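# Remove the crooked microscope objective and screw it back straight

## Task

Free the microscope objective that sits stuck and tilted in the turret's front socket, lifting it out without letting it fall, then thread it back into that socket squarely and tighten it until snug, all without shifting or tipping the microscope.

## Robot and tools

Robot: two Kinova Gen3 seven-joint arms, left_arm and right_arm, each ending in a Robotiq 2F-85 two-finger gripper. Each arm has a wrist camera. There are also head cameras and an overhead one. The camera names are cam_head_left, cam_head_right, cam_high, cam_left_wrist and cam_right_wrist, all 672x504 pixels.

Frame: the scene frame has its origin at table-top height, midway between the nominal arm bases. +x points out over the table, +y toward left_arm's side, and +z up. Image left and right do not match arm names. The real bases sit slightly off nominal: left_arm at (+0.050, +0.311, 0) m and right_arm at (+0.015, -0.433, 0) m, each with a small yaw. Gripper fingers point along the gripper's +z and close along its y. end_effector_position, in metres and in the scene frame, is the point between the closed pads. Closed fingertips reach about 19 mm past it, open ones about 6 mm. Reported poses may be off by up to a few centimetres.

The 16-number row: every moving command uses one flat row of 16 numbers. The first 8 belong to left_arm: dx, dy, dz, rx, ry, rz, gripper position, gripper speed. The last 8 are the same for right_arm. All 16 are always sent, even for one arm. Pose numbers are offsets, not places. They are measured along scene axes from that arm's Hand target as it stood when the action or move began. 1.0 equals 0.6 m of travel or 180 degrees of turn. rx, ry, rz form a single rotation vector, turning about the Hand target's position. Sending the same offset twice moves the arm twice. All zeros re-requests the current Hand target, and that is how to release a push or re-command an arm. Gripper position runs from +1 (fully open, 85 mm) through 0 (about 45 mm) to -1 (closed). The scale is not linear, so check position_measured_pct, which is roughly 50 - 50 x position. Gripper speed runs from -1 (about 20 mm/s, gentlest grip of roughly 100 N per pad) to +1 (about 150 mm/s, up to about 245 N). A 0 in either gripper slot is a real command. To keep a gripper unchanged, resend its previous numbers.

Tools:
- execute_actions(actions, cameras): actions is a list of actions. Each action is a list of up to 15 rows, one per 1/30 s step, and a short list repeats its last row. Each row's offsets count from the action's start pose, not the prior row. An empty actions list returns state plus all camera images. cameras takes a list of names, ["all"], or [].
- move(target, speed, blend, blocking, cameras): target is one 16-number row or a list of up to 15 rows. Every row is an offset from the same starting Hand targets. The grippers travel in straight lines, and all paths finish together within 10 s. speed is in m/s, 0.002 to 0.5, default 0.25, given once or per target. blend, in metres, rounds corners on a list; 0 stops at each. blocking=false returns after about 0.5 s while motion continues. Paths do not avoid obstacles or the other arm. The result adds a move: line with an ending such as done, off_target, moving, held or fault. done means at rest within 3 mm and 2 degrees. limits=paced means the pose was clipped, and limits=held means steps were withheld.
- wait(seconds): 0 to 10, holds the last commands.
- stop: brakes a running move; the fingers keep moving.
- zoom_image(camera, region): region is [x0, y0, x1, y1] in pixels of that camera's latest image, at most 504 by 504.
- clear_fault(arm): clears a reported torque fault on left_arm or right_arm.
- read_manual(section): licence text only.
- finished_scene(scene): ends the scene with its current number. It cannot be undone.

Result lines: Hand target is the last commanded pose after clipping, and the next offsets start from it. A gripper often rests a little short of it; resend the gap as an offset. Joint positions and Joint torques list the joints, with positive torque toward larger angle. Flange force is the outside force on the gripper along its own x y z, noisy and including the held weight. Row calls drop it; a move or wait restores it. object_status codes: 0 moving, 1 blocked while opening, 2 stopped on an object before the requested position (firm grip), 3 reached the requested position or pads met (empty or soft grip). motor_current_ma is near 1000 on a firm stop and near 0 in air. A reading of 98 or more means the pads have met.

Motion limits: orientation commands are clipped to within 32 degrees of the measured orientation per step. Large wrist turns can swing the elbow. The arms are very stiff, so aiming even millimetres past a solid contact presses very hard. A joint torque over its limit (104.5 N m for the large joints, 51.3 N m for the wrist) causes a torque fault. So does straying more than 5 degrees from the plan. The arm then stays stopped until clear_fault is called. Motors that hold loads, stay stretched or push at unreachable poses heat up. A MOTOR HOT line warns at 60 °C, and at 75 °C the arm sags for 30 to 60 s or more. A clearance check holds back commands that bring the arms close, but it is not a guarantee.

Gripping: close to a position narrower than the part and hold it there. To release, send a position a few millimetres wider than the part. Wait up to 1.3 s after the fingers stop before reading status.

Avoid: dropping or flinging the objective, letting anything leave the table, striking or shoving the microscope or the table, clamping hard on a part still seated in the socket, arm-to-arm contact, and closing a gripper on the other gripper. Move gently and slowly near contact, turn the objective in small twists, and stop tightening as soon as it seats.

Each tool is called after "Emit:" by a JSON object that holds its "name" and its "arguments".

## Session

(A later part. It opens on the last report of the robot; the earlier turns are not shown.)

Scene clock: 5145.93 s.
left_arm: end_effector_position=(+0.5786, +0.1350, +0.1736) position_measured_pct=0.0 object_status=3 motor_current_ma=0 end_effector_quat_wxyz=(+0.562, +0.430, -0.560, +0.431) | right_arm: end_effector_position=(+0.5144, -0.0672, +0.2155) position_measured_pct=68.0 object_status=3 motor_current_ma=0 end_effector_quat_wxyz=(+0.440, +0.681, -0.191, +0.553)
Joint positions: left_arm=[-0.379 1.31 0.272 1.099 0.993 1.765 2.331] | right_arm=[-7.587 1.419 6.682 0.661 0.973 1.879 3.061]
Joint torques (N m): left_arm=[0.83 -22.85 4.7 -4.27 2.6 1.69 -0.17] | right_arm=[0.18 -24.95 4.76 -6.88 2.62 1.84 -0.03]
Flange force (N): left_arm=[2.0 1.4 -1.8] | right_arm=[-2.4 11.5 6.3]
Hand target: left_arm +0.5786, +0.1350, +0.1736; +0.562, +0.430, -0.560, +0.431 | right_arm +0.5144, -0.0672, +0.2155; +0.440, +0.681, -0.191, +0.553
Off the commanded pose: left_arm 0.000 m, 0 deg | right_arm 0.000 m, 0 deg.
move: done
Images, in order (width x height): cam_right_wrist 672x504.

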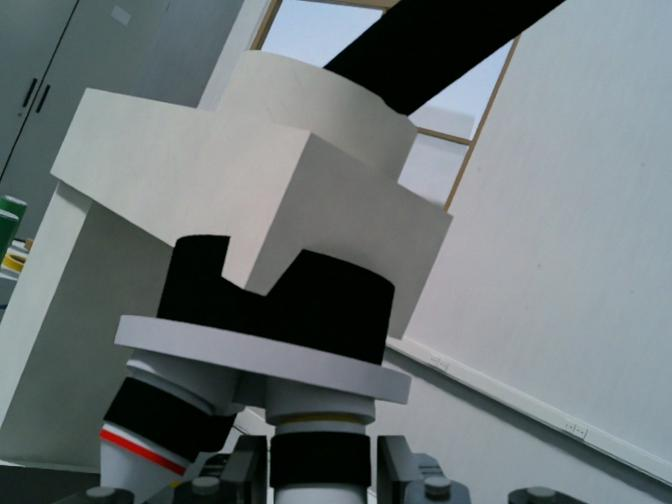

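Emit:
{"name": "move", "arguments": {"target": [[0,0,0,0,0,0,1,1,0.00062,0.00045,-0.00032,0,0,0,-0.36,-1],[0,0,0,0,0,0,1,1,0.00062,0.00045,-0.00032,0,0,0,-0.46,-1]], "speed": 0.02}}

Emit:
{"name": "wait", "arguments": {"seconds": 0.3}}

Scene clock: 5155.97 s.
left_arm: end_effector_position=(+0.5786, +0.1350, +0.1736) position_measured_pct=0.0 object_status=3 motor_current_ma=0 end_effector_quat_wxyz=(+0.562, +0.430, -0.560, +0.431) | right_arm: end_effector_position=(+0.5148, -0.0670, +0.2153) position_measured_pct=72.7 object_status=0 motor_current_ma=370 end_effector_quat_wxyz=(+0.440, +0.681, -0.191, +0.553)
Joint positions: left_arm=[-0.379 1.31 0.272 1.099 0.993 1.765 2.331] | right_arm=[-7.586 1.42 6.682 0.658 0.973 1.88 3.063]
Joint torques (N m): left_arm=[0.81 -22.75 4.75 -4.26 2.64 1.74 -0.18] | right_arm=[2.16 -24.98 5.34 -6.81 2.94 1.24 -0.05]
Flange force (N): left_arm=[2.2 1.5 -1.7] | right_arm=[-3.3 13.8 3.3]
Hand target: left_arm +0.5786, +0.1350, +0.1736; +0.562, +0.430, -0.560, +0.431 | right_arm +0.5148, -0.0670, +0.2153; +0.440, +0.681, -0.191, +0.553
Off the commanded pose: left_arm 0.000 m, 0 deg | right_arm 0.000 m, 0 deg.
move: done

Scene clock: 5156.27 s.
left_arm: end_effector_position=(+0.5786, +0.1350, +0.1736) position_measured_pct=0.0 object_status=3 motor_current_ma=0 end_effector_quat_wxyz=(+0.562, +0.430, -0.560, +0.431) | right_arm: end_effector_position=(+0.5148, -0.0670, +0.2153) position_measured_pct=72.7 object_status=3 motor_current_ma=410 end_effector_quat_wxyz=(+0.440, +0.681, -0.191, +0.553)
Joint positions: left_arm=[-0.379 1.31 0.272 1.099 0.993 1.765 2.331] | right_arm=[-7.586 1.42 6.682 0.658 0.973 1.88 3.063]
Joint torques (N m): left_arm=[0.73 -22.75 4.79 -4.25 2.6 1.74 -0.22] | right_arm=[2.25 -25.01 5.41 -6.72 2.94 1.19 -0.05]
Flange force (N): left_arm=[2.2 1.3 -1.7] | right_arm=[-3.2 13.2 2.7]
Hand target: left_arm +0.5786, +0.1350, +0.1736; +0.562, +0.430, -0.560, +0.431 | right_arm +0.5148, -0.0670, +0.2153; +0.440, +0.681, -0.191, +0.553
Tool commands: left_gripper/position=+1.0 left_gripper/speed=+1.0 right_gripper/position=-0.46 right_gripper/speed=-1.0
Off the commanded pose: left_arm 0.000 m, 0 deg | right_arm 0.000 m, 0 deg.
wait: 0.30 s; at rest by 0.17 s

Emit:
{"name": "move", "arguments": {"target": [[0,0,0,0,0,0,1,1,-0.00175,-0.0034,0.00112,0.0563,-0.0151,0.088,-0.46,-1],[0,0,0,0,0,0,1,1,-0.0025,-0.00762,0.00178,0.1155,-0.031,0.1807,-0.46,-1]], "speed": 0.12, "blend": [0.001,0]}}

Scene clock: 5170.53 s.
left_arm: end_effector_position=(+0.5786, +0.1350, +0.1736) position_measured_pct=0.0 object_status=3 motor_current_ma=0 end_effector_quat_wxyz=(+0.562, +0.430, -0.560, +0.431) | right_arm: end_effector_position=(+0.5133, -0.0715, +0.2164) position_measured_pct=72.7 object_status=3 motor_current_ma=410 end_effector_quat_wxyz=(+0.131, +0.747, -0.110, +0.643)
Joint positions: left_arm=[-0.379 1.31 0.272 1.099 0.993 1.765 2.331] | right_arm=[-7.794 1.006 6.693 1.641 1.316 1.155 2.214]
Joint torques (N m): left_arm=[0.79 -22.74 4.83 -4.29 2.64 1.72 -0.22] | right_arm=[1.65 -15.8 3.41 -6.52 1.98 -0.65 -0.14]
Flange force (N): left_arm=[2.2 1.6 -1.7] | right_arm=[9.1 12.4 -9.5]
Hand target: left_arm +0.5786, +0.1350, +0.1736; +0.562, +0.430, -0.560, +0.431 | right_arm +0.5133, -0.0715, +0.2164; +0.131, +0.747, -0.110, +0.643
Off the commanded pose: left_arm 0.000 m, 0 deg | right_arm 0.000 m, 0 deg.
move: done

Emit:
{"name": "move", "arguments": {"target": [0,0,0,0,0,0,1,1,-0.00132,-0.00055,0.00117,0,0,0,-0.46,-1], "speed": 0.02}}

Scene clock: 5177.43 s.
left_arm: end_effector_position=(+0.5786, +0.1350, +0.1736) position_measured_pct=0.0 object_status=3 motor_current_ma=0 end_effector_quat_wxyz=(+0.562, +0.430, -0.560, +0.431) | right_arm: end_effector_position=(+0.5125, -0.0719, +0.2171) position_measured_pct=72.7 object_status=3 motor_current_ma=410 end_effector_quat_wxyz=(+0.131, +0.747, -0.110, +0.643)
Joint positions: left_arm=[-0.379 1.31 0.272 1.099 0.993 1.765 2.331] | right_arm=[-7.796 1.004 6.694 1.644 1.315 1.156 2.214]
Joint torques (N m): left_arm=[0.76 -22.77 4.71 -4.19 2.59 1.7 -0.22] | right_arm=[-1.95 -19.7 4.7 -4.78 1.04 3.65 -0.17]
Flange force (N): left_arm=[2.1 0.9 -1.9] | right_arm=[1.1 2.3 5.9]
Hand target: left_arm +0.5786, +0.1350, +0.1736; +0.562, +0.430, -0.560, +0.431 | right_arm +0.5125, -0.0719, +0.2171; +0.131, +0.747, -0.110, +0.643
Off the commanded pose: left_arm 0.000 m, 0 deg | right_arm 0.000 m, 0 deg.
move: done

Emit:
{"name": "move", "arguments": {"target": [0,0,0,0,0,0,1,1,0.00035,-0.00283,0.00015,0.0444,-0.0119,0.0695,-0.46,-1], "speed": 0.12}}

Scene clock: 5191.50 s.
left_arm: end_effector_position=(+0.5786, +0.1350, +0.1736) position_measured_pct=0.0 object_status=3 motor_current_ma=0 end_effector_quat_wxyz=(+0.562, +0.430, -0.560, +0.431) | right_arm: end_effector_position=(+0.5127, -0.0735, +0.2171) position_measured_pct=72.7 object_status=3 motor_current_ma=410 end_effector_quat_wxyz=(+0.006, +0.750, -0.074, +0.658)
Joint positions: left_arm=[-0.379 1.31 0.272 1.099 0.993 1.765 2.331] | right_arm=[-7.827 0.944 6.741 1.913 1.677 1.014 1.755]
Joint torques (N m): left_arm=[0.81 -22.8 4.79 -4.24 2.61 1.72 -0.14] | right_arm=[-1.5 -17.52 4.7 -4.81 1.08 3.36 -0.06]
Flange force (N): left_arm=[2.0 1.4 -1.8] | right_arm=[2.5 3.9 1.4]
Hand target: left_arm +0.5786, +0.1350, +0.1736; +0.562, +0.430, -0.560, +0.431 | right_arm +0.5127, -0.0735, +0.2172; +0.006, +0.750, -0.075, +0.658
Off the commanded pose: left_arm 0.000 m, 0 deg | right_arm 0.000 m, 0 deg.
move: done

Emit:
{"name": "move", "arguments": {"target": [0,0,0,0,0,0,1,1,0.00035,-0.00228,-0.00033,0.0444,-0.0119,0.0695,-0.46,-1], "speed": 0.12}}

Scene clock: 5199.20 s.
left_arm: end_effector_position=(+0.5786, +0.1350, +0.1736) position_measured_pct=0.0 object_status=3 motor_current_ma=0 end_effector_quat_wxyz=(+0.562, +0.430, -0.560, +0.431) | right_arm: end_effector_position=(+0.5129, -0.0749, +0.2170) position_measured_pct=72.7 object_status=3 motor_current_ma=410 end_effector_quat_wxyz=(-0.119, +0.739, -0.038, +0.661)
Joint positions: left_arm=[-0.379 1.31 0.272 1.099 0.993 1.765 2.331] | right_arm=[-7.761 0.934 6.728 2.129 2.133 1.108 1.258]
Joint torques (N m): left_arm=[0.76 -22.74 4.76 -4.29 2.58 1.74 -0.19] | right_arm=[-1.2 -17.23 5.03 -5.21 0.7 4.23 -0.04]
Flange force (N): left_arm=[2.2 1.5 -1.6] | right_arm=[2.2 3.8 -3.0]
Hand target: left_arm +0.5786, +0.1350, +0.1736; +0.562, +0.430, -0.560, +0.431 | right_arm +0.5129, -0.0749, +0.2170; -0.119, +0.739, -0.038, +0.661
Off the commanded pose: left_arm 0.000 m, 0 deg | right_arm 0.000 m, 0 deg.
move: done

Emit:
{"name": "move", "arguments": {"target": [0,0,0,0,0,0,1,1,0.00037,-0.00222,-0.00047,0.0444,-0.0119,0.0695,-0.46,-1], "speed": 0.12}}

Emit:
{"name": "move", "arguments": {"target": [0,0,0,0,0,0,1,1,0.0008,-0.00192,-0.00087,0.0444,-0.0119,0.0695,-0.46,-1], "speed": 0.12}}

Scene clock: 5207.67 s.
left_arm: end_effector_position=(+0.5786, +0.1350, +0.1736) position_measured_pct=0.0 object_status=3 motor_current_ma=0 end_effector_quat_wxyz=(+0.562, +0.430, -0.560, +0.431) | right_arm: end_effector_position=(+0.5131, -0.0762, +0.2166) position_measured_pct=72.7 object_status=3 motor_current_ma=410 end_effector_quat_wxyz=(-0.242, +0.717, -0.001, +0.654)
Joint positions: left_arm=[-0.379 1.31 0.272 1.099 0.993 1.765 2.331] | right_arm=[-7.614 0.992 6.707 2.274 2.52 1.394 0.884]
Joint torques (N m): left_arm=[0.65 -22.78 4.79 -4.27 2.65 1.69 -0.22] | right_arm=[-1.93 -19.82 5.48 -5.68 -0.53 5.93 -0.02]
Flange force (N): left_arm=[2.1 1.3 -1.7] | right_arm=[-0.8 4.6 -3.3]
Hand target: left_arm +0.5786, +0.1350, +0.1736; +0.562, +0.430, -0.560, +0.431 | right_arm +0.5131, -0.0763, +0.2167; -0.242, +0.717, -0.001, +0.654
Off the commanded pose: left_arm 0.000 m, 0 deg | right_arm 0.000 m, 0 deg.
move: done

Scene clock: 5209.13 s.
left_arm: end_effector_position=(+0.5786, +0.1350, +0.1736) position_measured_pct=0.0 object_status=3 motor_current_ma=0 end_effector_quat_wxyz=(+0.562, +0.430, -0.560, +0.431) | right_arm: end_effector_position=(+0.5136, -0.0774, +0.2162) position_measured_pct=72.7 object_status=3 motor_current_ma=410 end_effector_quat_wxyz=(-0.361, +0.682, +0.036, +0.635)
Joint positions: left_arm=[-0.379 1.31 0.272 1.099 0.993 1.765 2.331] | right_arm=[-7.441 1.114 6.737 2.316 2.824 1.746 0.646]
Joint torques (N m): left_arm=[0.83 -22.86 4.79 -4.27 2.62 1.74 -0.21] | right_arm=[-2.29 -23.89 6.09 -5.71 -1.76 7.35 0.02]
Flange force (N): left_arm=[2.0 1.4 -1.8] | right_arm=[-5.7 5.6 -3.8]
Hand target: left_arm +0.5786, +0.1350, +0.1736; +0.562, +0.430, -0.560, +0.431 | right_arm +0.5136, -0.0774, +0.2162; -0.361, +0.682, +0.036, +0.635
Off the commanded pose: left_arm 0.000 m, 0 deg | right_arm 0.000 m, 0 deg.
move: done

Emit:
{"name": "move", "arguments": {"target": [0,0,0,0,0,0,1,1,0.00083,-0.00163,-0.0027,0.0459,-0.0123,0.0718,-0.46,-1], "speed": 0.12}}

Scene clock: 5217.50 s.
left_arm: end_effector_position=(+0.5786, +0.1350, +0.1736) position_measured_pct=0.0 object_status=3 motor_current_ma=0 end_effector_quat_wxyz=(+0.562, +0.430, -0.560, +0.431) | right_arm: end_effector_position=(+0.5141, -0.0784, +0.2145) position_measured_pct=72.7 object_status=3 motor_current_ma=410 end_effector_quat_wxyz=(-0.478, +0.633, +0.074, +0.604)
Joint positions: left_arm=[-0.379 1.31 0.272 1.099 0.993 1.765 2.331] | right_arm=[-7.279 1.256 6.797 2.238 3.069 2.059 0.5]
Joint torques (N m): left_arm=[0.74 -22.74 4.78 -4.17 2.62 1.71 -0.2] | right_arm=[-4.06 -22.8 3.78 -3.45 -0.76 6.72 0.12]
Flange force (N): left_arm=[2.1 0.9 -1.9] | right_arm=[-1.0 6.7 0.0]
Hand target: left_arm +0.5786, +0.1350, +0.1736; +0.562, +0.430, -0.560, +0.431 | right_arm +0.5141, -0.0784, +0.2145; -0.478, +0.633, +0.074, +0.604
Off the commanded pose: left_arm 0.000 m, 0 deg | right_arm 0.000 m, 0 deg.
move: done

Emit:
{"name": "move", "arguments": {"target": [0,0,0,0,0,0,1,1,0,0,0,0,0,0,-0.36,-1], "speed": 0.1}}

Emit:
{"name": "move", "arguments": {"target": [0,0,0,0,0,0,1,1,-0.00117,0.00158,0.00172,-0.0459,0.0123,-0.0718,-0.36,-1], "speed": 0.2}}

Emit:
{"name": "move", "arguments": {"target": [0,0,0,0,0,0,1,1,-0.00047,0.00197,0.00185,-0.0444,0.0119,-0.0695,-0.36,-1], "speed": 0.2}}

Emit:
{"name": "move", "arguments": {"target": [0,0,0,0,0,0,1,1,-0.00037,0.00222,0.00047,-0.0444,0.0119,-0.0695,-0.36,-1], "speed": 0.2}}

Emit:
{"name": "move", "arguments": {"target": [0,0,0,0,0,0,1,1,-0.00035,0.00228,0.00033,-0.0444,0.0119,-0.0695,-0.36,-1], "speed": 0.2}}

Emit:
{"name": "move", "arguments": {"target": [0,0,0,0,0,0,1,1,0.0003,0.00283,-0.00015,-0.0444,0.0119,-0.0695,-0.36,-1], "speed": 0.2}}

Scene clock: 5231.63 s.
left_arm: end_effector_position=(+0.5786, +0.1350, +0.1736) position_measured_pct=0.0 object_status=3 motor_current_ma=0 end_effector_quat_wxyz=(+0.562, +0.430, -0.560, +0.431) | right_arm: end_effector_position=(+0.5141, -0.0784, +0.2145) position_measured_pct=68.0 object_status=0 motor_current_ma=0 end_effector_quat_wxyz=(-0.478, +0.633, +0.074, +0.604)
Joint positions: left_arm=[-0.379 1.31 0.272 1.099 0.993 1.765 2.331] | right_arm=[-7.279 1.256 6.797 2.238 3.069 2.059 0.5]
Joint torques (N m): left_arm=[0.76 -22.84 4.73 -4.35 2.6 1.69 -0.24] | right_arm=[0.16 -17.63 3.88 -0.87 -1.12 2.97 -0.01]
Flange force (N): left_arm=[2.1 1.5 -1.6] | right_arm=[2.2 -3.1 1.1]
Hand target: left_arm +0.5786, +0.1350, +0.1736; +0.562, +0.430, -0.560, +0.431 | right_arm +0.5141, -0.0784, +0.2145; -0.478, +0.633, +0.074, +0.604
Off the commanded pose: left_arm 0.000 m, 0 deg | right_arm 0.000 m, 0 deg.
move: done

Scene clock: 5232.73 s.
left_arm: end_effector_position=(+0.5786, +0.1350, +0.1736) position_measured_pct=0.0 object_status=3 motor_current_ma=0 end_effector_quat_wxyz=(+0.562, +0.430, -0.560, +0.431) | right_arm: end_effector_position=(+0.5134, -0.0775, +0.2156) position_measured_pct=68.0 object_status=3 motor_current_ma=0 end_effector_quat_wxyz=(-0.361, +0.682, +0.036, +0.635)
Joint positions: left_arm=[-0.379 1.31 0.272 1.099 0.993 1.765 2.331] | right_arm=[-7.441 1.116 6.736 2.316 2.823 1.748 0.646]
Joint torques (N m): left_arm=[0.78 -22.76 4.77 -4.26 2.59 1.75 -0.14] | right_arm=[0.21 -16.69 4.05 -1.39 -1.13 3.15 0.01]
Flange force (N): left_arm=[2.1 1.6 -1.6] | right_arm=[3.2 -3.4 0.0]
Hand target: left_arm +0.5786, +0.1350, +0.1736; +0.562, +0.430, -0.560, +0.431 | right_arm +0.5134, -0.0774, +0.2156; -0.361, +0.682, +0.036, +0.635
Off the commanded pose: left_arm 0.000 m, 0 deg | right_arm 0.000 m, 0 deg.
move: done

Scene clock: 5233.83 s.
left_arm: end_effector_position=(+0.5786, +0.1350, +0.1736) position_measured_pct=0.0 object_status=3 motor_current_ma=0 end_effector_quat_wxyz=(+0.562, +0.430, -0.560, +0.431) | right_arm: end_effector_position=(+0.5131, -0.0762, +0.2167) position_measured_pct=68.0 object_status=3 motor_current_ma=0 end_effector_quat_wxyz=(-0.242, +0.717, -0.001, +0.654)
Joint positions: left_arm=[-0.379 1.31 0.272 1.099 0.993 1.765 2.331] | right_arm=[-7.615 0.992 6.708 2.274 2.52 1.394 0.883]
Joint torques (N m): left_arm=[0.8 -22.82 4.82 -4.29 2.62 1.73 -0.15] | right_arm=[0.11 -16.16 4.48 -2.27 -0.76 3.29 -0.07]
Flange force (N): left_arm=[2.0 1.7 -1.7] | right_arm=[3.5 -2.0 -1.4]
Hand target: left_arm +0.5786, +0.1350, +0.1736; +0.562, +0.430, -0.560, +0.431 | right_arm +0.5131, -0.0762, +0.2167; -0.242, +0.717, -0.001, +0.654
Off the commanded pose: left_arm 0.000 m, 0 deg | right_arm 0.000 m, 0 deg.
move: done

Scene clock: 5234.97 s.
left_arm: end_effector_position=(+0.5786, +0.1350, +0.1736) position_measured_pct=0.0 object_status=3 motor_current_ma=0 end_effector_quat_wxyz=(+0.562, +0.430, -0.560, +0.431) | right_arm: end_effector_position=(+0.5129, -0.0749, +0.2170) position_measured_pct=68.0 object_status=3 motor_current_ma=0 end_effector_quat_wxyz=(-0.119, +0.739, -0.038, +0.661)
Joint positions: left_arm=[-0.379 1.31 0.272 1.099 0.993 1.765 2.331] | right_arm=[-7.766 0.936 6.735 2.129 2.133 1.103 1.254]
Joint torques (N m): left_arm=[0.78 -22.79 4.75 -4.23 2.62 1.71 -0.15] | right_arm=[0.12 -16.15 5.08 -3.4 -0.09 3.42 -0.03]
Flange force (N): left_arm=[2.0 1.4 -1.8] | right_arm=[3.4 0.4 -2.1]
Hand target: left_arm +0.5786, +0.1350, +0.1736; +0.562, +0.430, -0.560, +0.431 | right_arm +0.5129, -0.0749, +0.2170; -0.119, +0.739, -0.038, +0.661
Off the commanded pose: left_arm 0.000 m, 0 deg | right_arm 0.000 m, 0 deg.
move: done

Scene clock: 5236.10 s.
left_arm: end_effector_position=(+0.5786, +0.1350, +0.1736) position_measured_pct=0.0 object_status=3 motor_current_ma=0 end_effector_quat_wxyz=(+0.562, +0.430, -0.560, +0.431) | right_arm: end_effector_position=(+0.5127, -0.0736, +0.2171) position_measured_pct=68.0 object_status=3 motor_current_ma=0 end_effector_quat_wxyz=(+0.006, +0.750, -0.074, +0.658)
Joint positions: left_arm=[-0.379 1.31 0.272 1.099 0.993 1.765 2.331] | right_arm=[-7.842 0.951 6.764 1.913 1.671 0.996 1.752]
Joint torques (N m): left_arm=[0.75 -22.81 4.67 -4.3 2.64 1.71 -0.16] | right_arm=[0.19 -17.15 5.77 -4.36 0.83 3.29 0.01]
Flange force (N): left_arm=[2.1 1.6 -1.6] | right_arm=[2.3 3.0 -1.8]
Hand target: left_arm +0.5786, +0.1350, +0.1736; +0.562, +0.430, -0.560, +0.431 | right_arm +0.5127, -0.0735, +0.2171; +0.006, +0.750, -0.074, +0.658
Off the commanded pose: left_arm 0.000 m, 0 deg | right_arm 0.000 m, 0 deg.
move: done

Scene clock: 5237.20 s.
left_arm: end_effector_position=(+0.5786, +0.1350, +0.1736) position_measured_pct=0.0 object_status=3 motor_current_ma=0 end_effector_quat_wxyz=(+0.562, +0.430, -0.560, +0.431) | right_arm: end_effector_position=(+0.5129, -0.0719, +0.2171) position_measured_pct=68.0 object_status=3 motor_current_ma=0 end_effector_quat_wxyz=(+0.131, +0.747, -0.110, +0.643)
Joint positions: left_arm=[-0.379 1.31 0.272 1.099 0.993 1.765 2.331] | right_arm=[-7.813 1.011 6.724 1.644 1.299 1.133 2.219]
Joint torques (N m): left_arm=[0.78 -22.82 4.75 -4.2 2.61 1.72 -0.26] | right_arm=[0.2 -19.09 5.86 -5.22 1.63 2.92 -0.07]
Flange force (N): left_arm=[2.0 0.8 -2.0] | right_arm=[1.4 4.9 -0.4]
Hand target: left_arm +0.5786, +0.1350, +0.1736; +0.562, +0.430, -0.560, +0.431 | right_arm +0.5129, -0.0719, +0.2171; +0.131, +0.747, -0.110, +0.643
Off the commanded pose: left_arm 0.000 m, 0 deg | right_arm 0.000 m, 0 deg.
move: done

Emit:
{"name": "move", "arguments": {"target": [[0,0,0,0,0,0,1,1,0.00125,0.00453,-0.00097,-0.0592,0.0159,-0.0927,-0.36,-1],[0,0,0,0,0,0,1,1,0.00335,0.00823,-0.00255,-0.1155,0.031,-0.1807,-0.46,-1]], "speed": 0.22, "blend": [0.001,0]}}

Emit:
{"name": "wait", "arguments": {"seconds": 0.3}}

Scene clock: 5264.37 s.
left_arm: end_effector_position=(+0.5786, +0.1350, +0.1736) position_measured_pct=0.0 object_status=3 motor_current_ma=0 end_effector_quat_wxyz=(+0.562, +0.430, -0.560, +0.431) | right_arm: end_effector_position=(+0.5149, -0.0669, +0.2155) position_measured_pct=72.7 object_status=0 motor_current_ma=370 end_effector_quat_wxyz=(+0.440, +0.681, -0.191, +0.553)
Joint positions: left_arm=[-0.379 1.31 0.272 1.099 0.993 1.765 2.331] | right_arm=[-7.594 1.424 6.713 0.658 0.946 1.87 3.07]
Joint torques (N m): left_arm=[0.69 -22.75 4.85 -4.28 2.67 1.7 -0.2] | right_arm=[2.17 -24.95 5.49 -6.6 2.98 1.16 -0.06]
Flange force (N): left_arm=[2.1 1.4 -1.7] | right_arm=[-3.1 13.0 2.7]
Hand target: left_arm +0.5786, +0.1350, +0.1736; +0.562, +0.430, -0.560, +0.431 | right_arm +0.5149, -0.0669, +0.2155; +0.440, +0.681, -0.191, +0.553
Off the commanded pose: left_arm 0.000 m, 0 deg | right_arm 0.000 m, 0 deg.
move: done

Scene clock: 5264.67 s.
left_arm: end_effector_position=(+0.5786, +0.1350, +0.1736) position_measured_pct=0.0 object_status=3 motor_current_ma=0 end_effector_quat_wxyz=(+0.562, +0.430, -0.560, +0.431) | right_arm: end_effector_position=(+0.5149, -0.0669, +0.2155) position_measured_pct=72.7 object_status=3 motor_current_ma=410 end_effector_quat_wxyz=(+0.440, +0.681, -0.191, +0.553)
Joint positions: left_arm=[-0.379 1.31 0.272 1.099 0.993 1.765 2.331] | right_arm=[-7.594 1.424 6.713 0.658 0.946 1.87 3.07]
Joint torques (N m): left_arm=[0.75 -22.78 4.72 -4.24 2.64 1.77 -0.21] | right_arm=[2.29 -24.97 5.56 -6.73 2.97 1.13 -0.09]
Flange force (N): left_arm=[2.1 1.2 -1.7] | right_arm=[-3.4 14.0 3.0]
Hand target: left_arm +0.5786, +0.1350, +0.1736; +0.562, +0.430, -0.560, +0.431 | right_arm +0.5149, -0.0669, +0.2155; +0.440, +0.681, -0.191, +0.553
Tool commands: left_gripper/position=+1.0 left_gripper/speed=+1.0 right_gripper/position=-0.46 right_gripper/speed=-1.0
Off the commanded pose: left_arm 0.000 m, 0 deg | right_arm 0.000 m, 0 deg.
wait: 0.30 s; at rest by 0.17 s

Emit:
{"name": "move", "arguments": {"target": [[0,0,0,0,0,0,1,1,-0.00208,-0.00375,0.00175,0.0563,-0.0151,0.088,-0.46,-1],[0,0,0,0,0,0,1,1,-0.00313,-0.00825,0.00292,0.1155,-0.031,0.1807,-0.46,-1]], "speed": 0.14, "blend": [0.001,0]}}

Emit:
{"name": "move", "arguments": {"target": [[0,0,0,0,0,0,1,1,0,-0.00298,0.00015,0.0444,-0.0119,0.0695,-0.46,-1],[0,0,0,0,0,0,1,1,0,-0.00543,-0.00039,0.0888,-0.0238,0.139,-0.46,-1],[0,0,0,0,0,0,1,1,0.00026,-0.00782,-0.00142,0.1333,-0.0358,0.2085,-0.46,-1]], "speed": 0.14, "blend": [0.001,0.001,0]}}

Scene clock: 5285.63 s.
left_arm: end_effector_position=(+0.5786, +0.1350, +0.1736) position_measured_pct=0.0 object_status=3 motor_current_ma=0 end_effector_quat_wxyz=(+0.562, +0.430, -0.560, +0.431) | right_arm: end_effector_position=(+0.5130, -0.0719, +0.2173) position_measured_pct=72.7 object_status=3 motor_current_ma=410 end_effector_quat_wxyz=(+0.131, +0.747, -0.110, +0.643)
Joint positions: left_arm=[-0.379 1.31 0.272 1.099 0.993 1.765 2.331] | right_arm=[-7.82 1.014 6.737 1.644 1.292 1.124 2.222]
Joint torques (N m): left_arm=[0.7 -22.79 4.81 -4.25 2.63 1.71 -0.24] | right_arm=[0.11 -19.14 6.05 -5.3 1.61 3 -0.06]
Flange force (N): left_arm=[2.1 1.1 -1.8] | right_arm=[1.2 5.2 -0.1]
Hand target: left_arm +0.5786, +0.1350, +0.1736; +0.562, +0.430, -0.560, +0.431 | right_arm +0.5130, -0.0719, +0.2173; +0.131, +0.747, -0.110, +0.643
Off the commanded pose: left_arm 0.000 m, 0 deg | right_arm 0.000 m, 0 deg.
move: done

Scene clock: 5288.83 s.
left_arm: end_effector_position=(+0.5786, +0.1350, +0.1736) position_measured_pct=0.0 object_status=3 motor_current_ma=0 end_effector_quat_wxyz=(+0.562, +0.430, -0.560, +0.431) | right_arm: end_effector_position=(+0.5131, -0.0765, +0.2164) position_measured_pct=72.7 object_status=3 motor_current_ma=410 end_effector_quat_wxyz=(-0.243, +0.717, -0.001, +0.654)
Joint positions: left_arm=[-0.379 1.31 0.272 1.099 0.993 1.765 2.331] | right_arm=[-7.642 1.006 6.748 2.275 2.522 1.377 0.851]
Joint torques (N m): left_arm=[0.77 -22.81 4.69 -4.24 2.61 1.73 -0.23] | right_arm=[-0.93 -16.37 4.27 -2.92 -0.48 3.7 0]
Flange force (N): left_arm=[2.1 1.1 -1.8] | right_arm=[3.9 -0.1 -1.4]
Hand target: left_arm +0.5786, +0.1350, +0.1736; +0.562, +0.430, -0.560, +0.431 | right_arm +0.5132, -0.0766, +0.2164; -0.243, +0.717, -0.001, +0.654
Off the commanded pose: left_arm 0.000 m, 0 deg | right_arm 0.000 m, 0 deg.
move: done

Emit:
{"name": "move", "arguments": {"target": [[0,0,0,0,0,0,1,1,0.0007,-0.002,-0.00175,0.0444,-0.0119,0.0695,-0.46,-1],[0,0,0,0,0,0,1,1,0.0022,-0.00362,-0.00375,0.0903,-0.0242,0.1413,-0.46,-1]], "speed": 0.14, "blend": [0.001,0], "cameras": ["cam_left_wrist"]}}

Emit:
{"name": "zoom_image", "arguments": {"camera": "cam_left_wrist", "region": [300, 225, 360, 285]}}

Scene clock: 5297.83 s.
left_arm: end_effector_position=(+0.5786, +0.1350, +0.1736) position_measured_pct=0.0 object_status=3 motor_current_ma=0 end_effector_quat_wxyz=(+0.562, +0.430, -0.560, +0.431) | right_arm: end_effector_position=(+0.5145, -0.0787, +0.2142) position_measured_pct=72.7 object_status=3 motor_current_ma=410 end_effector_quat_wxyz=(-0.478, +0.633, +0.073, +0.604)
Joint positions: left_arm=[-0.379 1.31 0.272 1.099 0.993 1.765 2.331] | right_arm=[-7.3 1.272 6.828 2.238 3.046 2.059 0.461]
Joint torques (N m): left_arm=[0.81 -22.77 4.69 -4.21 2.63 1.72 -0.16] | right_arm=[-1.35 -18.57 3.92 -1.77 -0.9 3.72 0.03]
Flange force (N): left_arm=[2.1 1.3 -1.8] | right_arm=[2.4 -0.9 -0.5]
Hand target: left_arm +0.5786, +0.1350, +0.1736; +0.562, +0.430, -0.560, +0.431 | right_arm +0.5145, -0.0787, +0.2142; -0.478, +0.633, +0.073, +0.604
Off the commanded pose: left_arm 0.000 m, 0 deg | right_arm 0.000 m, 0 deg.
move: done
Images, in order (width x height): cam_left_wrist 672x504.

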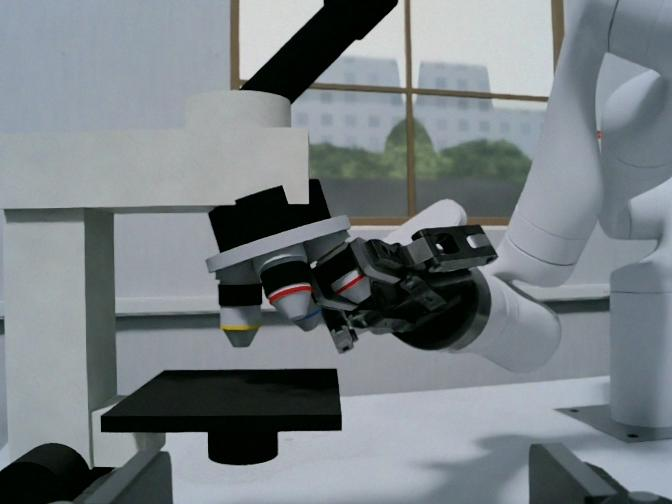

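Scaled by 8.400.

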